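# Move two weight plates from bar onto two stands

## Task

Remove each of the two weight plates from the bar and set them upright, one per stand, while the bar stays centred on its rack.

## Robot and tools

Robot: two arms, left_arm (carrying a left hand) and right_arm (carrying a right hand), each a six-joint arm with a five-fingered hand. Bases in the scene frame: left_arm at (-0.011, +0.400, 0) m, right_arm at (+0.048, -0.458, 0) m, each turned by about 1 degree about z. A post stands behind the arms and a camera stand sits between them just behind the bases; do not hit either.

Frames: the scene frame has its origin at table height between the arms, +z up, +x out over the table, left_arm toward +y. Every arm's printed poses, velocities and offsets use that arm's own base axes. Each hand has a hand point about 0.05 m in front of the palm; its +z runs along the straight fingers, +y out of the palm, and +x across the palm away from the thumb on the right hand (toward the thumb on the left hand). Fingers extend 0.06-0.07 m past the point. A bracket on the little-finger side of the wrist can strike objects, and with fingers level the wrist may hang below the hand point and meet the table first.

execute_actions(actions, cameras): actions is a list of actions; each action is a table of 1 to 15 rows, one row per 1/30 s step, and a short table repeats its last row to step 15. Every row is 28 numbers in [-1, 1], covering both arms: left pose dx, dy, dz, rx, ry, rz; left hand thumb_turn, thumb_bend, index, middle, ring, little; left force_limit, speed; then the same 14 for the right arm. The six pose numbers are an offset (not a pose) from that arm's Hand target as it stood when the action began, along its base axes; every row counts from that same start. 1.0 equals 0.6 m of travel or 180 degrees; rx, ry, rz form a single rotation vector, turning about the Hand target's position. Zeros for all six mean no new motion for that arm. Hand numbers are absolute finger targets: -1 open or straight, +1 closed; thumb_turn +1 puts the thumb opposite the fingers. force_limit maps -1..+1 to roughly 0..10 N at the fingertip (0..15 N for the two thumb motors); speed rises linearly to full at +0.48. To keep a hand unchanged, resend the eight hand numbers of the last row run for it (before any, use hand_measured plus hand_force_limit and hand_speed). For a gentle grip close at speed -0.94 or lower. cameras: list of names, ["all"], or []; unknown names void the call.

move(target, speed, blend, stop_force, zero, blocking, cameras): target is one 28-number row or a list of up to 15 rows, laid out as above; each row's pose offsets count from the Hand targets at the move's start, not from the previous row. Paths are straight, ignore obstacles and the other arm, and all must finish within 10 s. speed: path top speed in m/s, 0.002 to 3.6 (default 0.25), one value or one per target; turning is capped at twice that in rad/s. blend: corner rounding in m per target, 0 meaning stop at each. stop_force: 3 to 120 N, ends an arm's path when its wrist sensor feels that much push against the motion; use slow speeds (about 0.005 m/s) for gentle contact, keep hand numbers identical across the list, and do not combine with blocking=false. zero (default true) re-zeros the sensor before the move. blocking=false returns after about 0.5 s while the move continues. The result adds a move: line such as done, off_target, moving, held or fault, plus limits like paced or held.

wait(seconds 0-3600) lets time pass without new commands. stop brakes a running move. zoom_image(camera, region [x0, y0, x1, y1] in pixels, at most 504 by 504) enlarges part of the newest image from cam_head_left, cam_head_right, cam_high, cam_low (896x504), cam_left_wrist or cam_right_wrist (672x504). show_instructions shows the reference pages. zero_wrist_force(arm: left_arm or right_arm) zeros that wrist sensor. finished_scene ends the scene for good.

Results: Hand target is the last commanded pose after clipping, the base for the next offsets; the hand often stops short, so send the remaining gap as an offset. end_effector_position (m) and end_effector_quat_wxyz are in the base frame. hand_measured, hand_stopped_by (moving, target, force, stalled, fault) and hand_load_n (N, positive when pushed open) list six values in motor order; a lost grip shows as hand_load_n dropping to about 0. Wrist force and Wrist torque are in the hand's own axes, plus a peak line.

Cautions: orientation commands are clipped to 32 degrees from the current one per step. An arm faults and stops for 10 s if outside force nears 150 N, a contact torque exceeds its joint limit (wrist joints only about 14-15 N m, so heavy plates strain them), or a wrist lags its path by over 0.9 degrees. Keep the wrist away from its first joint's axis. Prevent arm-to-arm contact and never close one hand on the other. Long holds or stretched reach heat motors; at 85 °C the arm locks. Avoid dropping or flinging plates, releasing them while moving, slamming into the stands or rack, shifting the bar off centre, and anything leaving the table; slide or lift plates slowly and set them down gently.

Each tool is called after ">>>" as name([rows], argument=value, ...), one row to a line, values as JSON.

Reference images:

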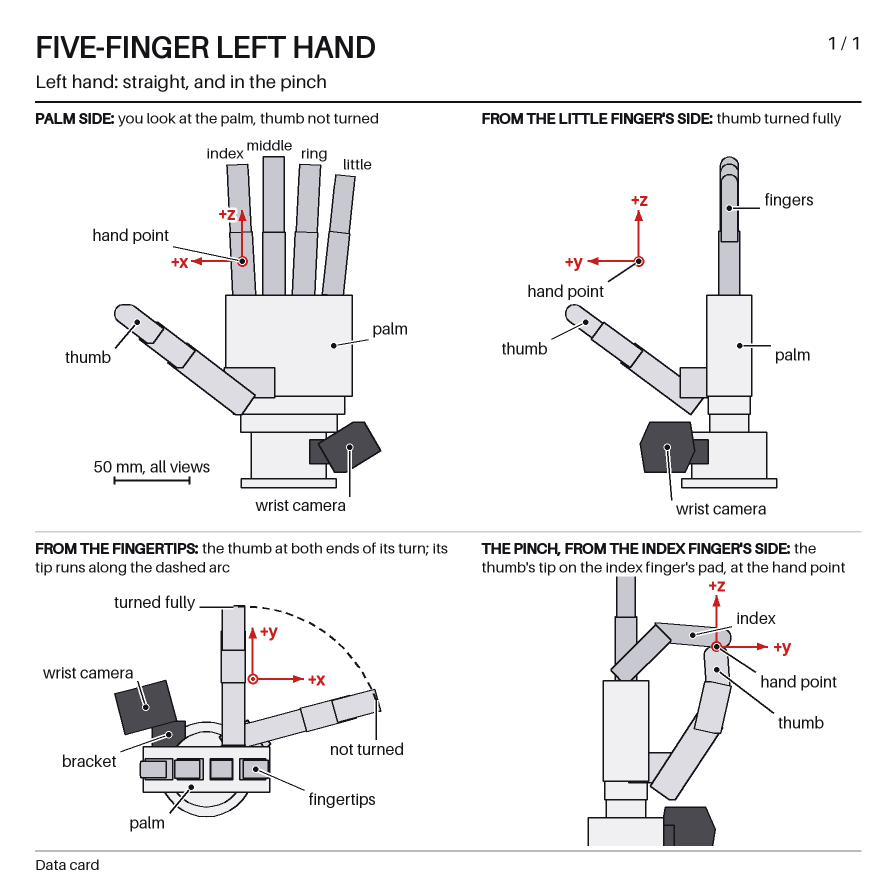

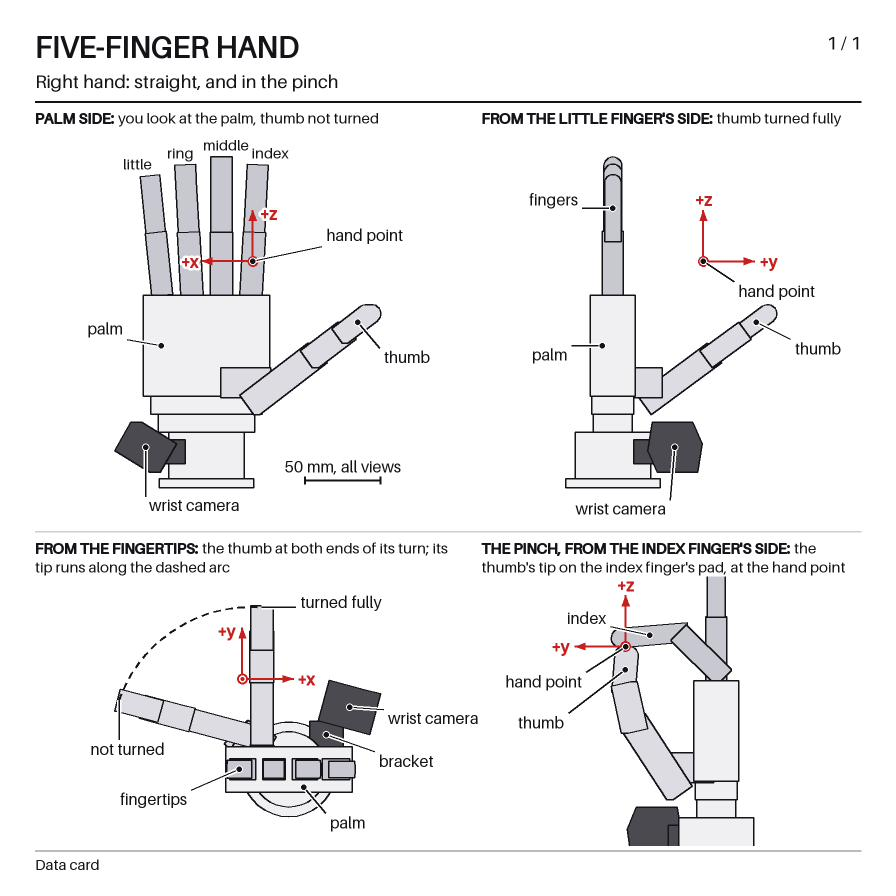

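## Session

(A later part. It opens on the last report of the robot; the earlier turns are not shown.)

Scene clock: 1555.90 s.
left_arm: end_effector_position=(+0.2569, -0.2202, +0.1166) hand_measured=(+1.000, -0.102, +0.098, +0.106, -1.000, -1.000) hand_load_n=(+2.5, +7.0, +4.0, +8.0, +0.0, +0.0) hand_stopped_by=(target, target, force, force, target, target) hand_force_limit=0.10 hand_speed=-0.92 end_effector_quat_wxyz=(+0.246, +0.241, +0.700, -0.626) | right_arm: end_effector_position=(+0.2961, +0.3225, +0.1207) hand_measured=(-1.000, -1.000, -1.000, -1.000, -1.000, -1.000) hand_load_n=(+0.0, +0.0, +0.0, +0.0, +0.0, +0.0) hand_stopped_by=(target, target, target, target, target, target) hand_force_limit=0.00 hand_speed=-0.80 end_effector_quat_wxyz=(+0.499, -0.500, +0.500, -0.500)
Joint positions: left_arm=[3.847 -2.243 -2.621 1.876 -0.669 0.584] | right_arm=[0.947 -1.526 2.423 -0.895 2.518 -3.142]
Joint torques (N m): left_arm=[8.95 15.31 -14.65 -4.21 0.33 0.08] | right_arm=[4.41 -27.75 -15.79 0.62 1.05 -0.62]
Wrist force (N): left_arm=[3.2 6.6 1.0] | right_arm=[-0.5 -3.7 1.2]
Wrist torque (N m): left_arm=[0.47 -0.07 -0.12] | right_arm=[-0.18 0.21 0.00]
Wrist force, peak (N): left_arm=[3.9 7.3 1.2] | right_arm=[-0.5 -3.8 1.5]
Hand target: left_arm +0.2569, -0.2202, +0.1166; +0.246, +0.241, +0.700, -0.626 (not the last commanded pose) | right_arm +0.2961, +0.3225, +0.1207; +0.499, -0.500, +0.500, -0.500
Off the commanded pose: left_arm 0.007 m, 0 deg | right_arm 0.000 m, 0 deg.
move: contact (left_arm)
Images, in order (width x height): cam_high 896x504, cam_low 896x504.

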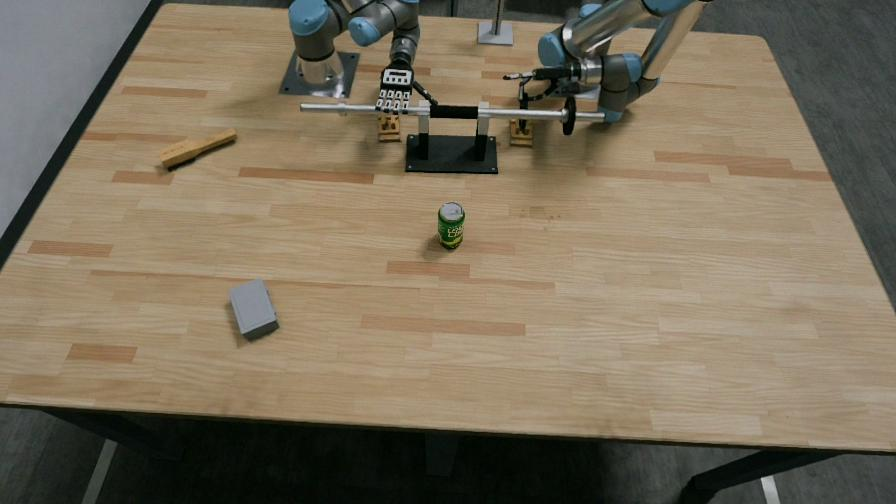

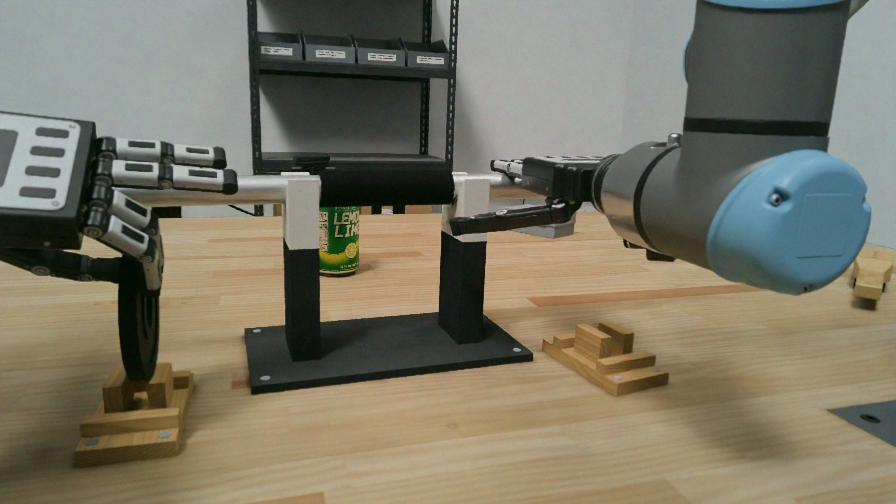

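>>> zoom_image(camera="cam_high", region=[490, 20, 720, 150])

>>> execute_actions(actions=[])

>>> zoom_image(camera="cam_head_left", region=[190, 250, 470, 504])

>>> zoom_image(camera="cam_left_wrist", region=[60, 240, 360, 480])

Scaled by 2.191 from the camera's image (finer frame: 1280x720).

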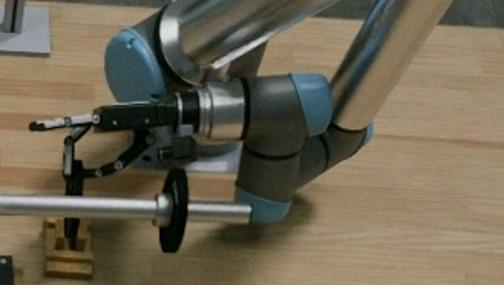

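Scene clock: 1577.33 s.
left_arm: end_effector_position=(+0.2569, -0.2202, +0.1166) hand_measured=(+1.000, -0.102, +0.098, +0.106, -1.000, -1.000) hand_load_n=(+2.5, +7.5, +3.5, +8.5, +0.0, +0.0) hand_stopped_by=(target, target, force, force, target, target) hand_force_limit=0.10 hand_speed=-0.92 end_effector_quat_wxyz=(+0.246, +0.241, +0.700, -0.626) | right_arm: end_effector_position=(+0.2961, +0.3225, +0.1207) hand_measured=(-1.000, -1.000, -1.000, -1.000, -1.000, -1.000) hand_load_n=(+0.0, +0.0, +0.0, +0.0, +0.0, +0.0) hand_stopped_by=(target, target, target, target, target, target) hand_force_limit=0.00 hand_speed=-0.80 end_effector_quat_wxyz=(+0.499, -0.500, +0.500, -0.500)
Joint positions: left_arm=[3.847 -2.243 -2.621 1.876 -0.669 0.584] | right_arm=[0.947 -1.526 2.423 -0.895 2.518 -3.142]
Joint velocities: within noise
Joint torques (N m): left_arm=[8.48 14.08 -14.38 -4.53 0.36 0.11] | right_arm=[4.23 -27.84 -14.61 0.83 1 -0.57]
Motor temperatures (°C): left_arm=[32 30 29 31 35 29] | right_arm=[24 30 26 32 32 33]
Wrist force (N): left_arm=[3.0 6.6 0.9] | right_arm=[-0.4 -3.4 1.0]
Wrist torque (N m): left_arm=[0.48 -0.05 -0.13] | right_arm=[-0.14 0.19 0.01]
Wrist force, peak (N): left_arm=[3.3 6.5 1.5] | right_arm=[-0.4 -3.9 1.5]
Hand target: left_arm +0.2569, -0.2202, +0.1166; +0.246, +0.241, +0.700, -0.626 (not the last commanded pose) | right_arm +0.2961, +0.3225, +0.1207; +0.499, -0.500, +0.500, -0.500
Off the commanded pose: left_arm 0.007 m, 0 deg | right_arm 0.000 m, 0 deg.

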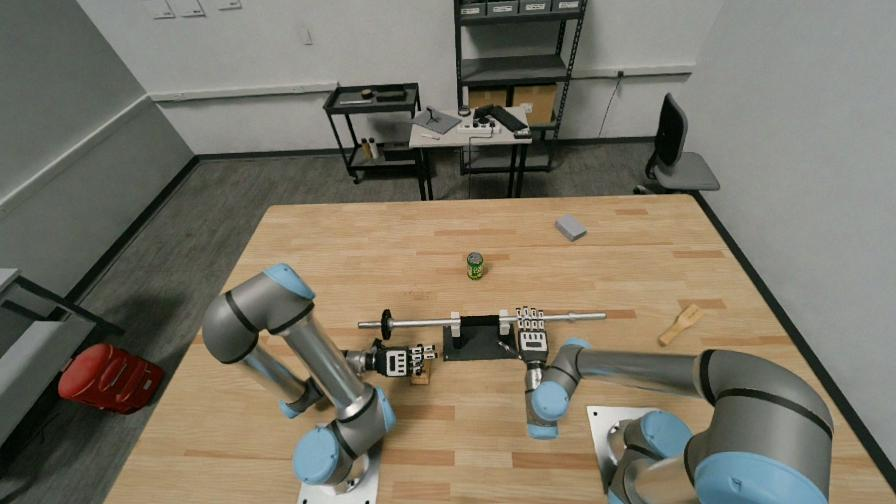

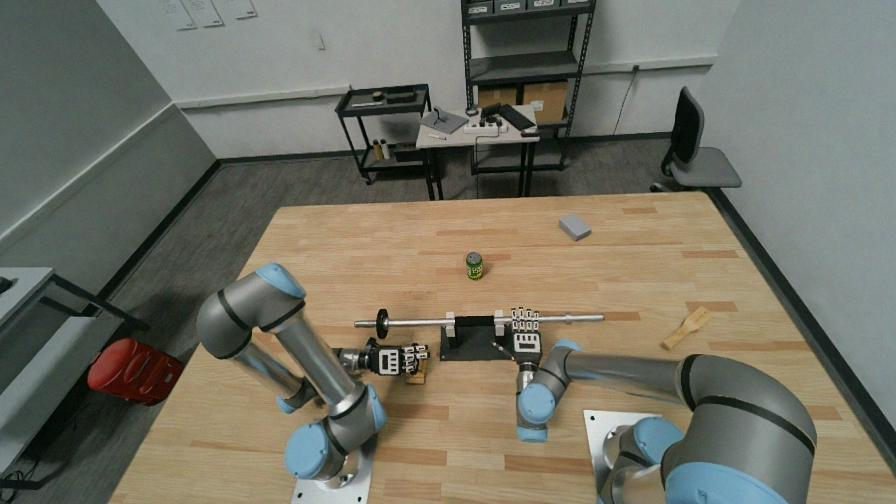

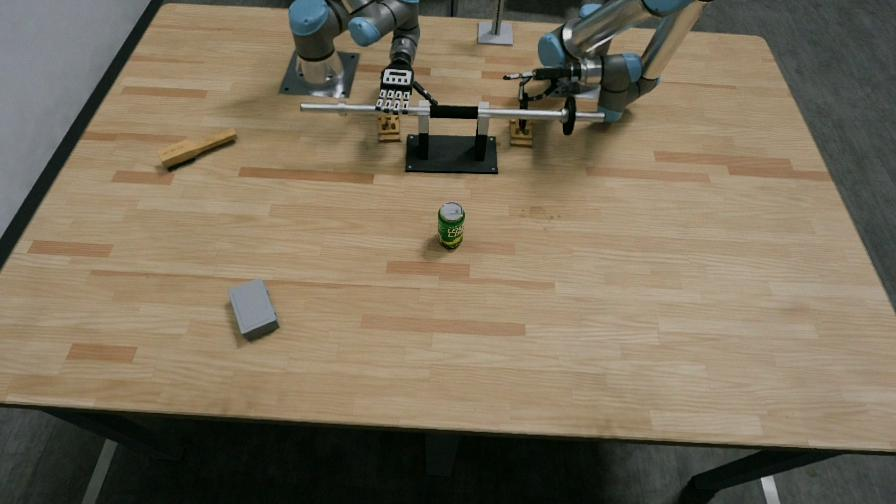

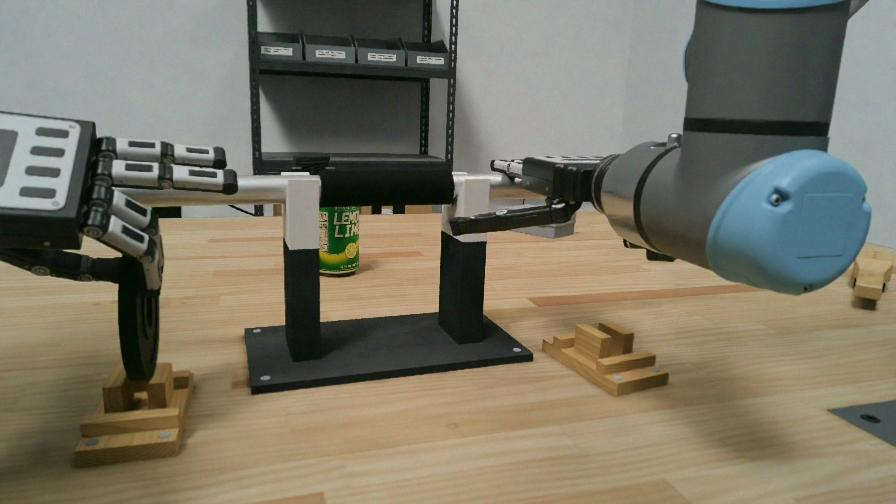

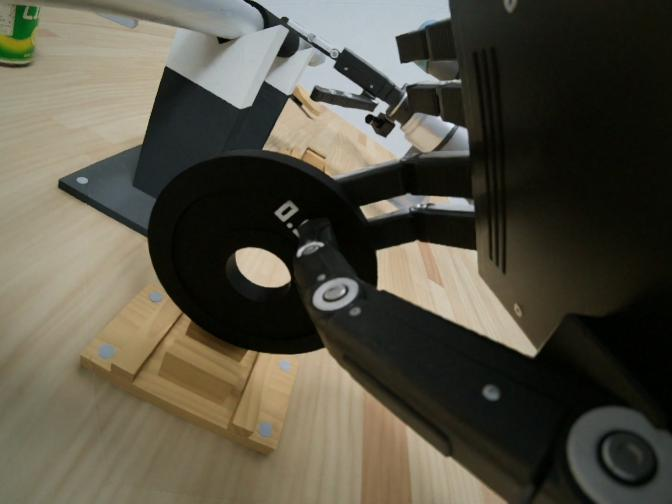

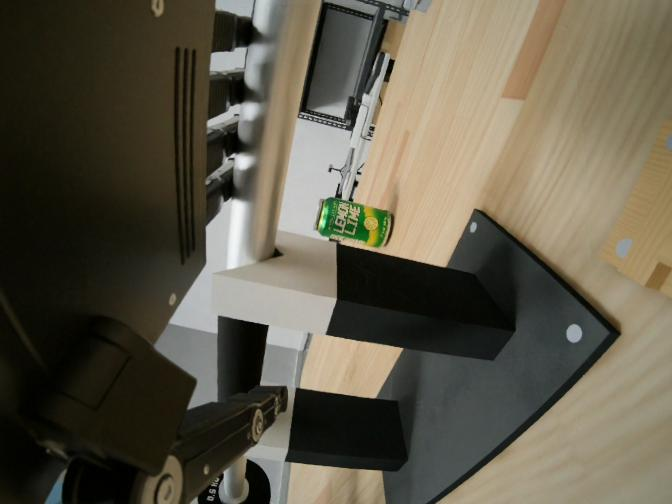

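Scaled by 1.800 from the camera's image (finer frame: 1280x720).

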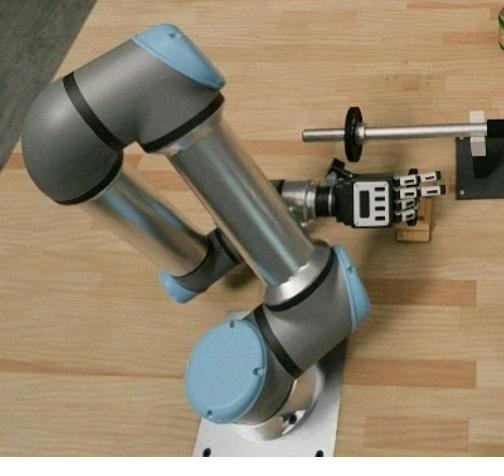

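Scaled by 1.680 from the camera's image (finer frame: 960x720).

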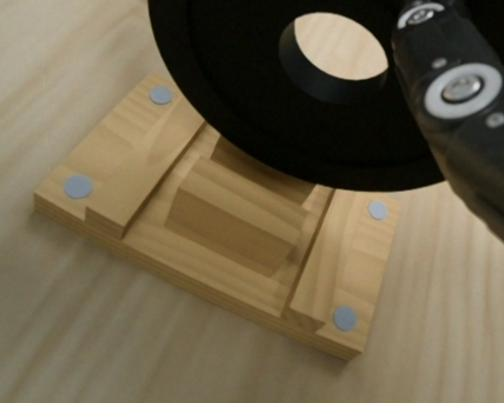

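>>> zoom_image(camera="cam_left_wrist", region=[140, 290, 280, 430])

>>> zoom_image(camera="cam_low", region=[100, 340, 190, 410])

Scaled by 3.600 from the camera's image (finer frame: 960x720).

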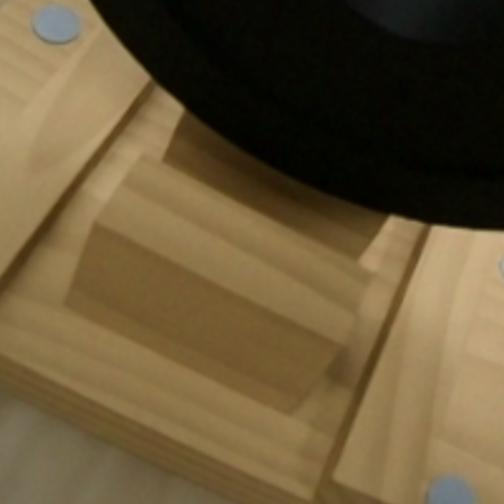

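Scaled by 5.600 from the camera's image (finer frame: 1280x720).

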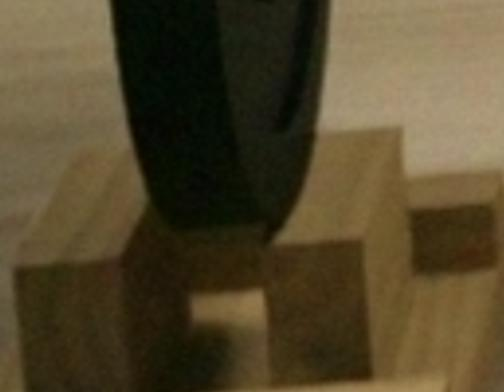

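>>> move(target=[0,0,-0.0055,0,0,0,1,-0.1,0.5,0.5,-1,-1,0.1,-0.92,0,0,0,0,0,0,-1,-1,-1,-1,-1,-1,0,-0.8], speed=0.01, cameras=["cam_low","cam_left_wrist","cam_high"])

>>> zoom_image(camera="cam_left_wrist", region=[140, 290, 280, 430])

>>> zoom_image(camera="cam_low", region=[100, 340, 190, 410])

>>> zoom_image(camera="cam_high", region=[500, 100, 545, 150])

Scene clock: 1644.67 s.
left_arm: end_effector_position=(+0.2569, -0.2202, +0.1133) hand_measured=(+1.000, -0.100, +0.098, +0.106, -1.000, -1.000) hand_load_n=(-1.5, +2.0, +3.5, +9.0, +0.0, +0.0) hand_stopped_by=(target, target, force, force, target, target) hand_force_limit=0.10 hand_speed=-0.92 end_effector_quat_wxyz=(+0.246, +0.241, +0.700, -0.626) | right_arm: end_effector_position=(+0.2961, +0.3225, +0.1207) hand_measured=(-1.000, -1.000, -1.000, -1.000, -1.000, -1.000) hand_load_n=(+0.0, +0.0, +0.0, +0.0, +0.0, +0.0) hand_stopped_by=(target, target, target, target, target, target) hand_force_limit=0.00 hand_speed=-0.80 end_effector_quat_wxyz=(+0.499, -0.500, +0.500, -0.500)
Joint positions: left_arm=[3.847 -2.258 -2.618 1.889 -0.669 0.584] | right_arm=[0.947 -1.526 2.423 -0.895 2.518 -3.142]
Joint torques (N m): left_arm=[7.84 28.72 2.62 -1.88 0.31 -0.14] | right_arm=[4.66 -27.85 -14.45 0.78 0.9 -0.65]
Wrist force (N): left_arm=[-3.4 -3.7 -0.6] | right_arm=[-0.5 -3.4 1.3]
Wrist torque (N m): left_arm=[-0.02 0.19 0.02] | right_arm=[-0.15 0.19 0.01]
Wrist force, peak (N): left_arm=[3.1 6.7 1.0] | right_arm=[-0.6 -3.9 1.1]
Hand target: left_arm +0.2569, -0.2202, +0.1133; +0.246, +0.241, +0.700, -0.626 | right_arm +0.2961, +0.3225, +0.1207; +0.499, -0.500, +0.500, -0.500
Off the commanded pose: left_arm 0.000 m, 0 deg | right_arm 0.000 m, 0 deg.
move: done
Images, in order (width x height): cam_high 896x504, cam_low 896x504, cam_left_wrist 672x504.

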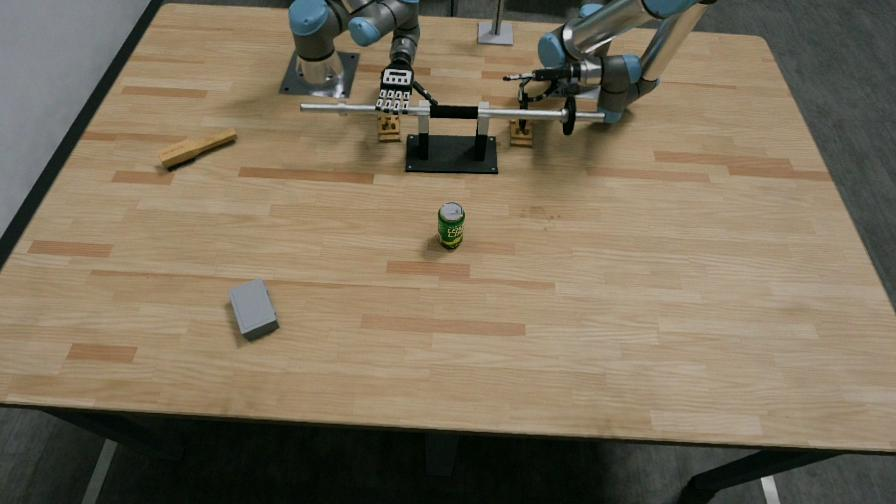

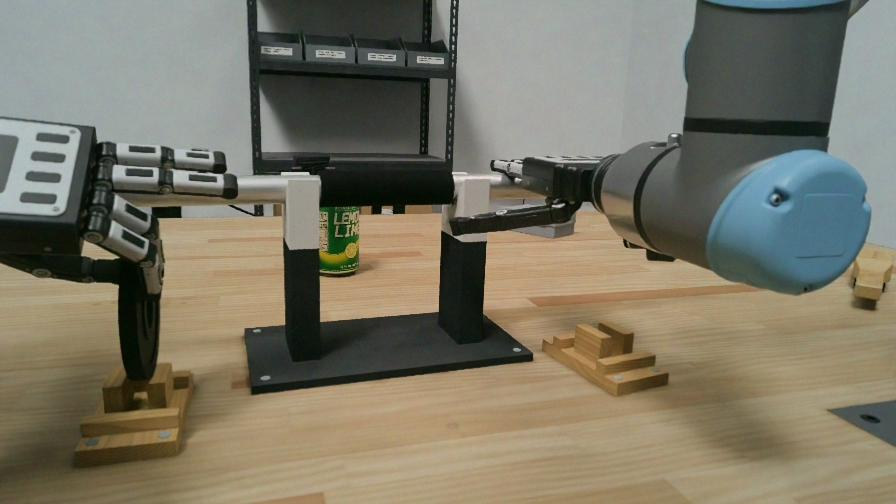

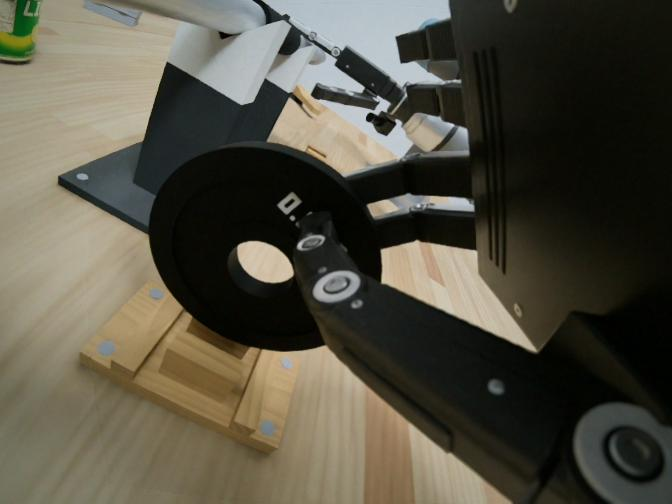

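Scaled by 3.600 from the camera's image (finer frame: 960x720).

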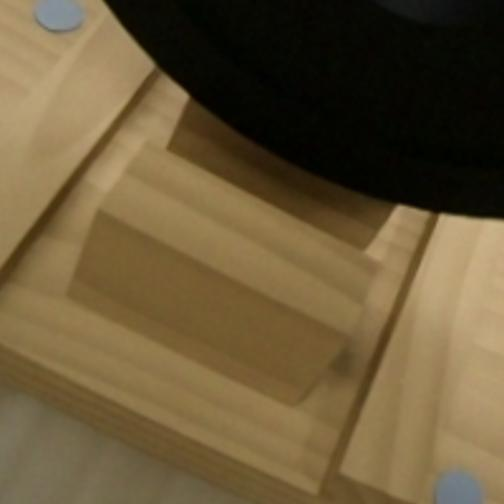

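Scaled by 5.600 from the camera's image (finer frame: 1280x720).

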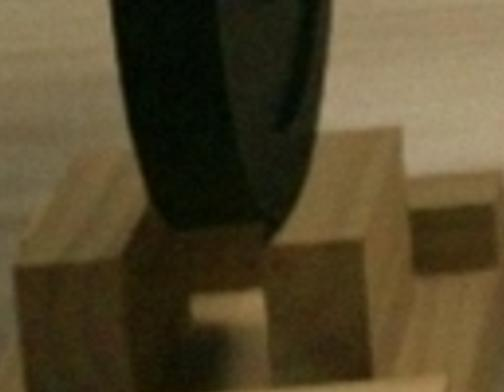

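Scaled by 10.080 from the camera's image (finer frame: 1280x720).

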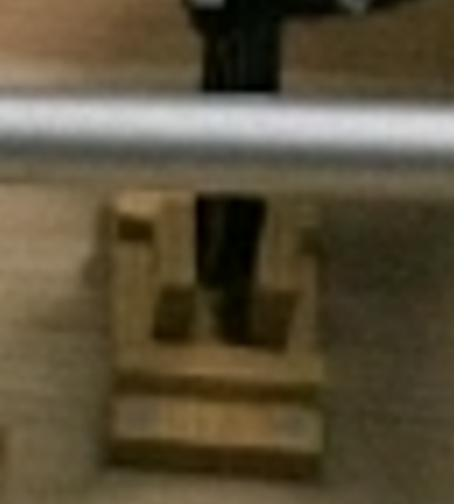

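>>> move(target=[0,0,0.01,0,0,0,1,-0.1,0.5,0.5,-1,-1,0.1,-0.92,0,0,0,0,0,0,-1,-1,-1,-1,-1,-1,0,-0.8], speed=0.02, cameras=["cam_head_left","cam_head_right","cam_low","cam_left_wrist"])

>>> zoom_image(camera="cam_head_left", region=[400, 335, 440, 390])

>>> zoom_image(camera="cam_head_right", region=[390, 335, 440, 390])

>>> zoom_image(camera="cam_left_wrist", region=[100, 120, 420, 440])

Scene clock: 1706.50 s.
left_arm: end_effector_position=(+0.2569, -0.2202, +0.1194) hand_measured=(+1.000, -0.102, +0.098, +0.106, -1.000, -1.000) hand_load_n=(+4.5, +10.0, +3.0, +8.0, +0.0, +0.0) hand_stopped_by=(target, target, force, force, target, target) hand_force_limit=0.10 hand_speed=-0.92 end_effector_quat_wxyz=(+0.245, +0.241, +0.700, -0.626) end_effector_velocity=(+0.000, +0.000, -0.001) end_effector_angular_velocity=(+0.000, +0.001, +0.001) | right_arm: end_effector_position=(+0.2961, +0.3225, +0.1207) hand_measured=(-1.000, -1.000, -1.000, -1.000, -1.000, -1.000) hand_load_n=(+0.0, +0.0, +0.0, +0.0, +0.0, +0.0) hand_stopped_by=(target, target, target, target, target, target) hand_force_limit=0.00 hand_speed=-0.80 end_effector_quat_wxyz=(+0.499, -0.500, +0.500, -0.500)
Joint positions: left_arm=[3.847 -2.23 -2.623 1.865 -0.669 0.585] | right_arm=[0.947 -1.526 2.423 -0.895 2.518 -3.142]
Joint velocities: left_arm=[0 -0.006 0 0.007 0.001 -0.002] | right_arm=[within noise]
Joint torques (N m): left_arm=[8.64 14.35 -3.62 -0.06 0.5 -0.53] | right_arm=[4.32 -27.44 -14.35 0.68 0.98 -0.56]
Wrist force (N): left_arm=[3.8 7.4 1.5] | right_arm=[-0.6 -3.6 1.2]
Wrist torque (N m): left_arm=[0.50 -0.07 -0.13] | right_arm=[-0.18 0.22 0.00]
Wrist force, peak (N): left_arm=[4.2 7.6 1.0] | right_arm=[-0.5 -3.9 1.3]
Hand target: left_arm +0.2569, -0.2202, +0.1193; +0.246, +0.241, +0.700, -0.626 | right_arm +0.2961, +0.3225, +0.1207; +0.499, -0.500, +0.500, -0.500
Off the commanded pose: left_arm 0.000 m, 0 deg | right_arm 0.000 m, 0 deg.
move: done

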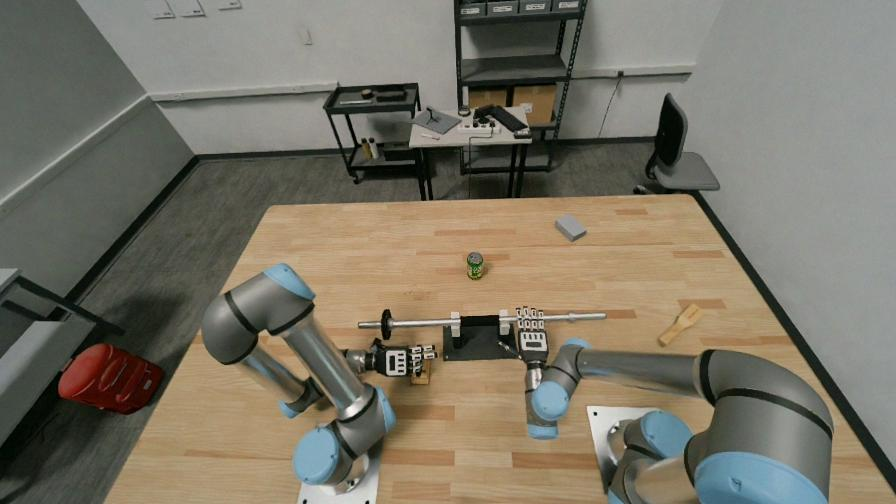

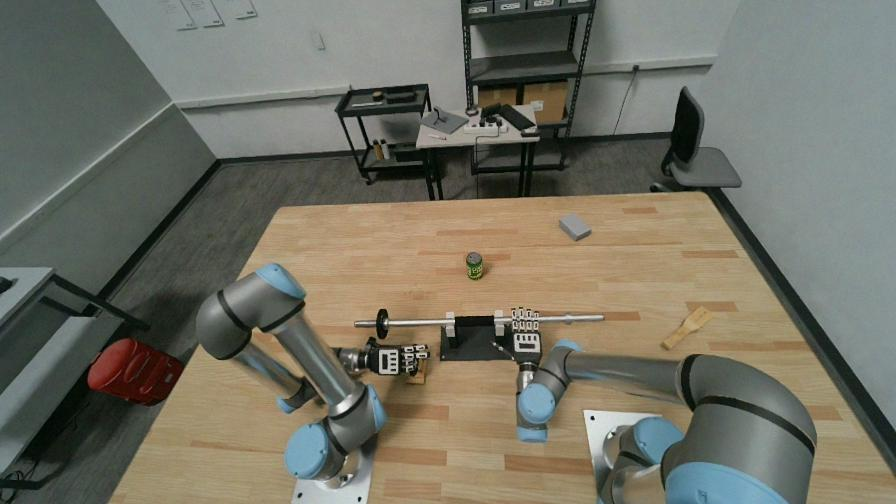

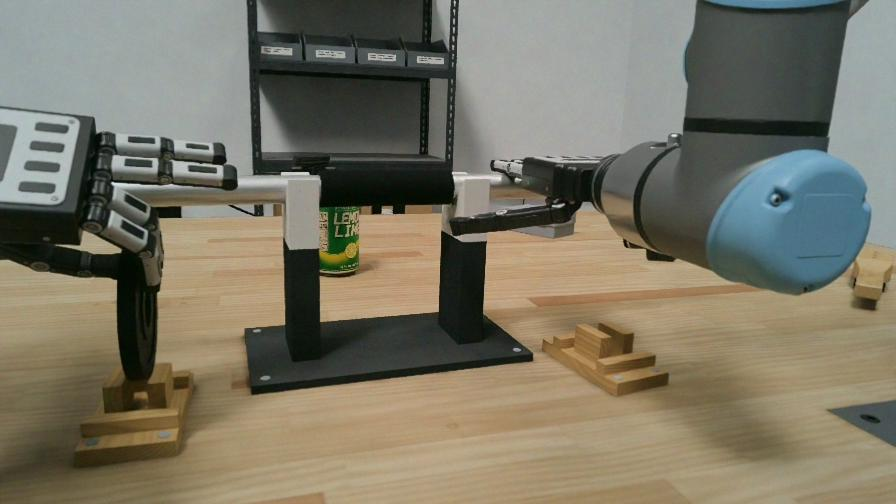

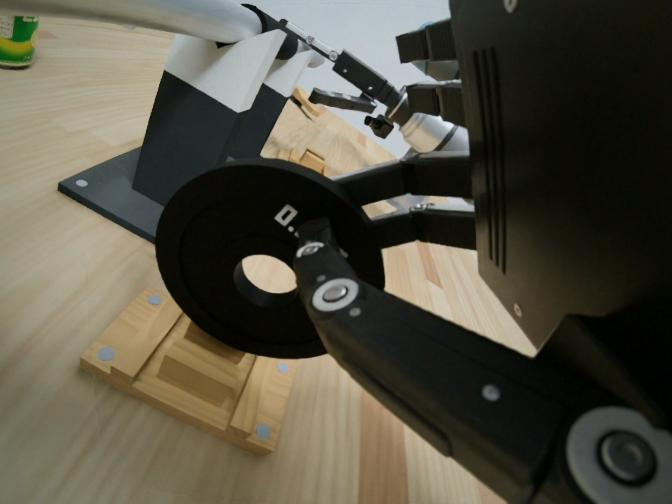

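Scaled by 9.164 from the camera's image (finer frame: 1280x720).

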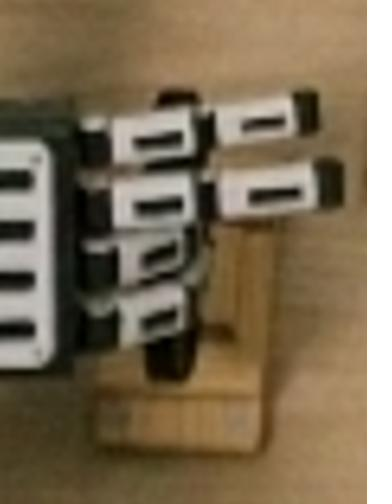

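Scaled by 9.164 from the camera's image (finer frame: 1280x720).

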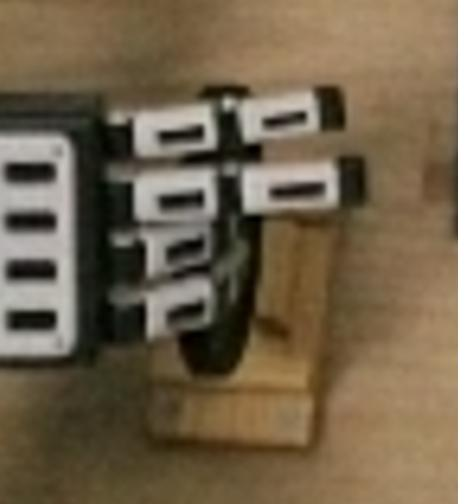

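Scaled by 1.575 from the camera's image (finer frame: 960x720).

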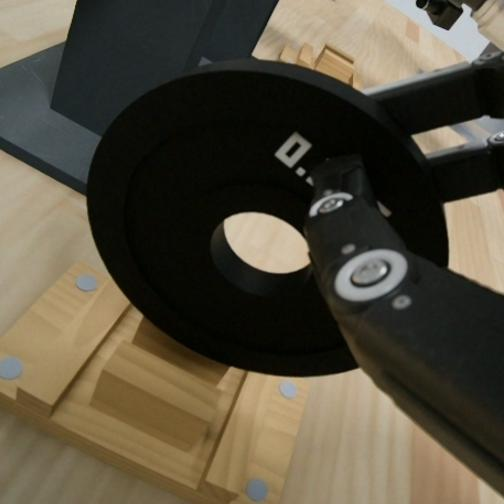

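>>> move(target=[0,0.0033,0,0,0,-0.0222,1,-0.1,0.5,0.5,-1,-1,0.1,-0.92,0,0,0,0,0,0,-1,-1,-1,-1,-1,-1,0,-0.8], speed=0.02)

>>> move(target=[0,0,-0.035,0,0,0,1,-0.1,0.5,0.5,-1,-1,0.1,-0.92,0,0,0,0,0,0,-1,-1,-1,-1,-1,-1,0,-0.8], speed=0.008, stop_force=4, cameras=["cam_head_left","cam_low","cam_left_wrist"])

>>> zoom_image(camera="cam_low", region=[100, 340, 190, 410])

>>> zoom_image(camera="cam_left_wrist", region=[140, 290, 280, 430])

Scene clock: 1802.47 s.
left_arm: end_effector_position=(+0.2569, -0.2182, +0.1193) hand_measured=(+1.000, -0.102, +0.098, +0.106, -1.000, -1.000) hand_load_n=(+4.0, +9.5, +3.5, +8.0, +0.0, +0.0) hand_stopped_by=(target, target, force, force, target, target) hand_force_limit=0.10 hand_speed=-0.92 end_effector_quat_wxyz=(+0.223, +0.266, +0.691, -0.634) | right_arm: end_effector_position=(+0.2961, +0.3225, +0.1207) hand_measured=(-1.000, -1.000, -1.000, -1.000, -1.000, -1.000) hand_load_n=(+0.0, +0.0, +0.0, +0.0, +0.0, +0.0) hand_stopped_by=(target, target, target, target, target, target) hand_force_limit=0.00 hand_speed=-0.80 end_effector_quat_wxyz=(+0.499, -0.500, +0.500, -0.500)
Joint positions: left_arm=[3.805 -2.22 -2.572 1.799 -0.698 0.591] | right_arm=[0.947 -1.526 2.423 -0.895 2.518 -3.142]
Joint torques (N m): left_arm=[7.01 28.07 -12.72 -0.23 0.66 0.86] | right_arm=[3.53 -27.42 -14.04 0.73 1.08 -0.54]
Wrist force (N): left_arm=[3.4 7.5 1.3] | right_arm=[-0.7 -3.7 1.2]
Wrist torque (N m): left_arm=[0.48 0.01 -0.21] | right_arm=[-0.19 0.23 -0.02]
Wrist force, peak (N): left_arm=[3.9 7.5 1.3] | right_arm=[-0.3 -4.0 1.2]
Hand target: left_arm +0.2569, -0.2182, +0.1193; +0.224, +0.265, +0.691, -0.634 | right_arm +0.2961, +0.3225, +0.1207; +0.499, -0.500, +0.500, -0.500
Off the commanded pose: left_arm 0.000 m, 0 deg | right_arm 0.000 m, 0 deg.
move: done

Scene clock: 1803.67 s.
left_arm: end_effector_position=(+0.2569, -0.2183, +0.1174) hand_measured=(+1.000, -0.102, +0.098, +0.106, -1.000, -1.000) hand_load_n=(+3.0, +8.0, +3.5, +8.0, +0.0, +0.0) hand_stopped_by=(target, target, force, force, target, target) hand_force_limit=0.10 hand_speed=-0.92 end_effector_quat_wxyz=(+0.223, +0.265, +0.691, -0.634) | right_arm: end_effector_position=(+0.2961, +0.3225, +0.1207) hand_measured=(-1.000, -1.000, -1.000, -1.000, -1.000, -1.000) hand_load_n=(+0.0, +0.0, +0.0, +0.0, +0.0, +0.0) hand_stopped_by=(target, target, target, target, target, target) hand_force_limit=0.00 hand_speed=-0.80 end_effector_quat_wxyz=(+0.499, -0.500, +0.500, -0.500)
Joint positions: left_arm=[3.806 -2.229 -2.571 1.807 -0.698 0.591] | right_arm=[0.947 -1.526 2.423 -0.895 2.518 -3.142]
Joint torques (N m): left_arm=[0.57 23.37 -13.99 -4.57 0.61 0.85] | right_arm=[4.06 -27.65 -14.02 0.67 1.09 -0.59]
Wrist force (N): left_arm=[3.2 7.6 0.8] | right_arm=[-0.4 -3.4 1.2]
Wrist torque (N m): left_arm=[0.54 0.00 -0.20] | right_arm=[-0.14 0.19 0.01]
Wrist force, peak (N): left_arm=[3.6 7.5 1.0] | right_arm=[-0.5 -3.9 1.5]
Hand target: left_arm +0.2569, -0.2183, +0.1174; +0.223, +0.266, +0.691, -0.634 (not the last commanded pose) | right_arm +0.2961, +0.3225, +0.1207; +0.499, -0.500, +0.500, -0.500
Off the commanded pose: left_arm 0.019 m, 0 deg | right_arm 0.000 m, 0 deg.
move: contact (left_arm)

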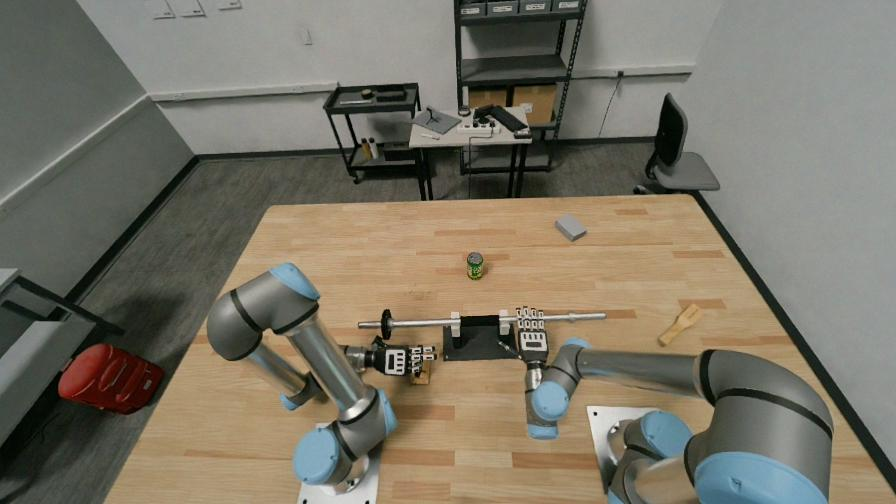

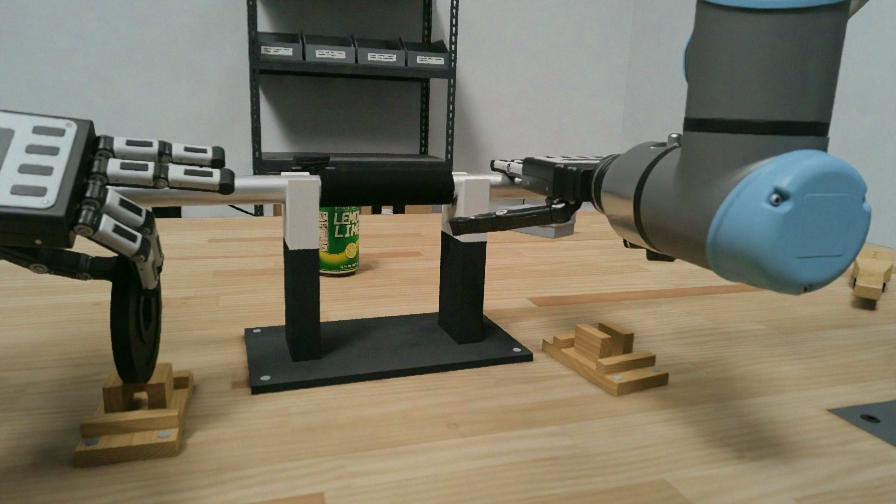

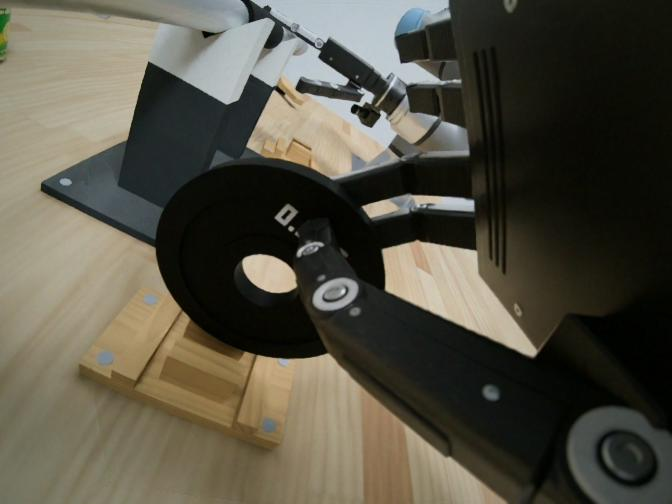

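Scaled by 5.600 from the camera's image (finer frame: 1280x720).

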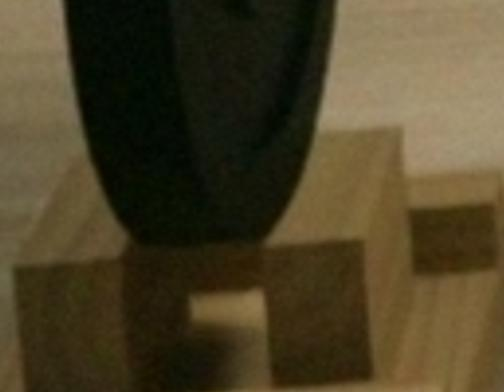

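Scaled by 3.600 from the camera's image (finer frame: 960x720).

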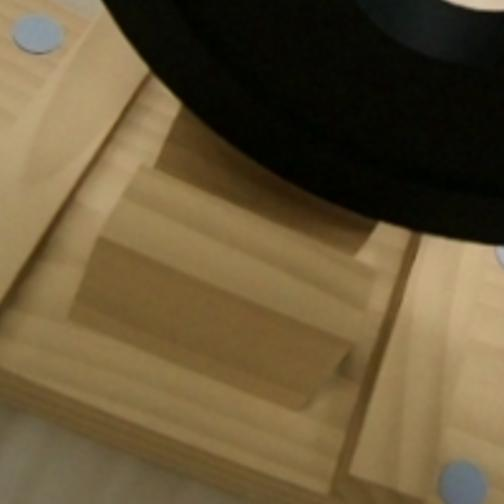

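>>> move(target=[0,0,-0.0015,0,0,0,1,-0.1,0.5,0.5,-1,-1,0.1,-0.92,0,0,0,0,0,0,-1,-1,-1,-1,-1,-1,0,-0.8], speed=0.008)

>>> move(target=[0,-0.0117,0,0,0,0,1,-0.1,0.5,0.5,-1,-1,0.1,-0.92,0,0,0,0,0,0,-1,-1,-1,-1,-1,-1,0,-0.8], speed=0.006, stop_force=3, cameras=["cam_low","cam_left_wrist"])

>>> zoom_image(camera="cam_low", region=[100, 340, 190, 410])

>>> zoom_image(camera="cam_left_wrist", region=[140, 290, 280, 430])

Scene clock: 1866.47 s.
left_arm: end_effector_position=(+0.2568, -0.2183, +0.1165) hand_measured=(+1.000, -0.102, +0.098, +0.106, -1.000, -1.000) hand_load_n=(+0.0, +4.0, +4.0, +9.0, +0.0, +0.0) hand_stopped_by=(target, target, force, force, target, target) hand_force_limit=0.10 hand_speed=-0.92 end_effector_quat_wxyz=(+0.223, +0.265, +0.691, -0.634) | right_arm: end_effector_position=(+0.2961, +0.3225, +0.1207) hand_measured=(-1.000, -1.000, -1.000, -1.000, -1.000, -1.000) hand_load_n=(-0.5, +0.0, +0.0, +0.0, +0.0, +0.0) hand_stopped_by=(target, target, target, target, target, target) hand_force_limit=0.00 hand_speed=-0.80 end_effector_quat_wxyz=(+0.499, -0.500, +0.500, -0.500)
Joint positions: left_arm=[3.805 -2.233 -2.571 1.81 -0.698 0.591] | right_arm=[0.947 -1.526 2.423 -0.895 2.518 -3.142]
Joint torques (N m): left_arm=[-11.78 30.22 9.2 -2.13 0.1 1.4] | right_arm=[3.62 -27.56 -13.62 0.71 1.09 -0.58]
Wrist force (N): left_arm=[-3.3 -2.2 -0.3] | right_arm=[-0.3 -3.5 1.2]
Wrist torque (N m): left_arm=[0.00 0.29 -0.08] | right_arm=[-0.15 0.18 0.02]
Wrist force, peak (N): left_arm=[3.6 7.4 1.0] | right_arm=[-0.2 -4.0 1.4]
Hand target: left_arm +0.2569, -0.2183, +0.1165; +0.223, +0.266, +0.691, -0.634 | right_arm +0.2961, +0.3225, +0.1207; +0.499, -0.500, +0.500, -0.500
Off the commanded pose: left_arm 0.000 m, 0 deg | right_arm 0.000 m, 0 deg.
move: done

Scene clock: 1868.23 s.
left_arm: end_effector_position=(+0.2568, -0.2253, +0.1165) hand_measured=(+1.000, -0.102, +0.098, +0.106, -1.000, -1.000) hand_load_n=(+0.0, +5.5, +3.0, +11.5, +0.0, +0.0) hand_stopped_by=(target, target, force, force, target, target) hand_force_limit=0.10 hand_speed=-0.92 end_effector_quat_wxyz=(+0.223, +0.266, +0.691, -0.634) | right_arm: end_effector_position=(+0.2961, +0.3225, +0.1207) hand_measured=(-1.000, -1.000, -1.000, -1.000, -1.000, -1.000) hand_load_n=(+0.0, +0.0, +0.5, +0.0, -0.5, +0.0) hand_stopped_by=(target, target, target, target, target, target) hand_force_limit=0.00 hand_speed=-0.80 end_effector_quat_wxyz=(+0.499, -0.500, +0.500, -0.500)
Joint positions: left_arm=[3.779 -2.232 -2.571 1.816 -0.671 0.585] | right_arm=[0.947 -1.526 2.423 -0.895 2.518 -3.142]
Joint torques (N m): left_arm=[13.84 30.41 -10.78 -1.62 -1.11 0.98] | right_arm=[3.7 -27.33 -14.08 0.71 1.02 -0.62]
Wrist force (N): left_arm=[-1.9 0.0 -1.2] | right_arm=[-0.4 -3.8 1.3]
Wrist torque (N m): left_arm=[0.06 0.18 -0.04] | right_arm=[-0.21 0.19 0.01]
Wrist force, peak (N): left_arm=[-3.1 -2.0 -0.3] | right_arm=[-0.6 -3.9 1.4]
Hand target: left_arm +0.2569, -0.2253, +0.1165; +0.223, +0.266, +0.691, -0.634 | right_arm +0.2961, +0.3225, +0.1207; +0.499, -0.500, +0.500, -0.500
Off the commanded pose: left_arm 0.000 m, 0 deg | right_arm 0.000 m, 0 deg.
move: done

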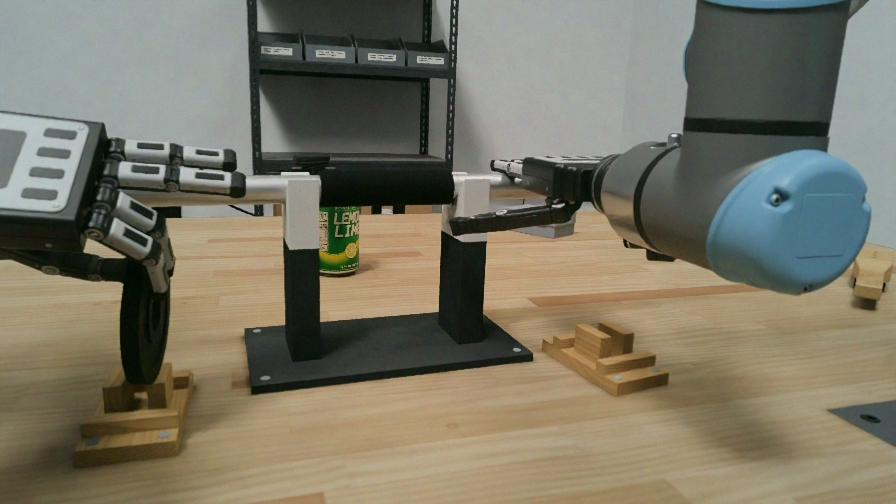

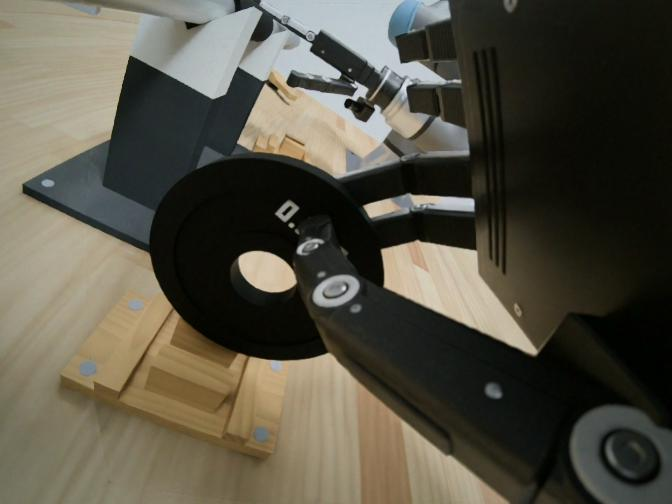

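Scaled by 5.600 from the camera's image (finer frame: 1280x720).

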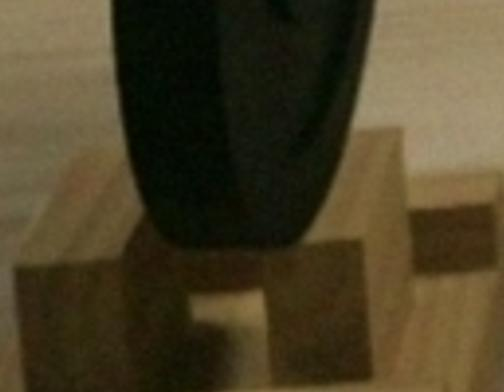

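Scaled by 3.600 from the camera's image (finer frame: 960x720).

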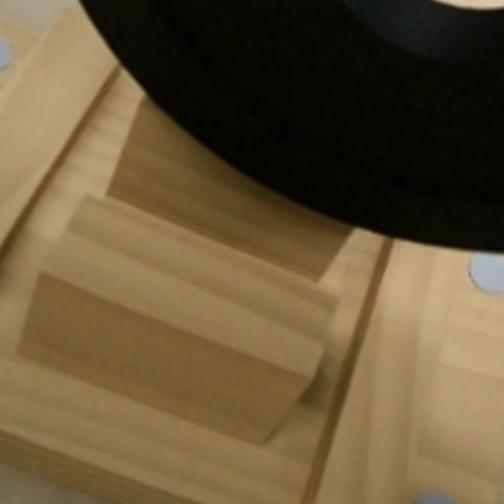

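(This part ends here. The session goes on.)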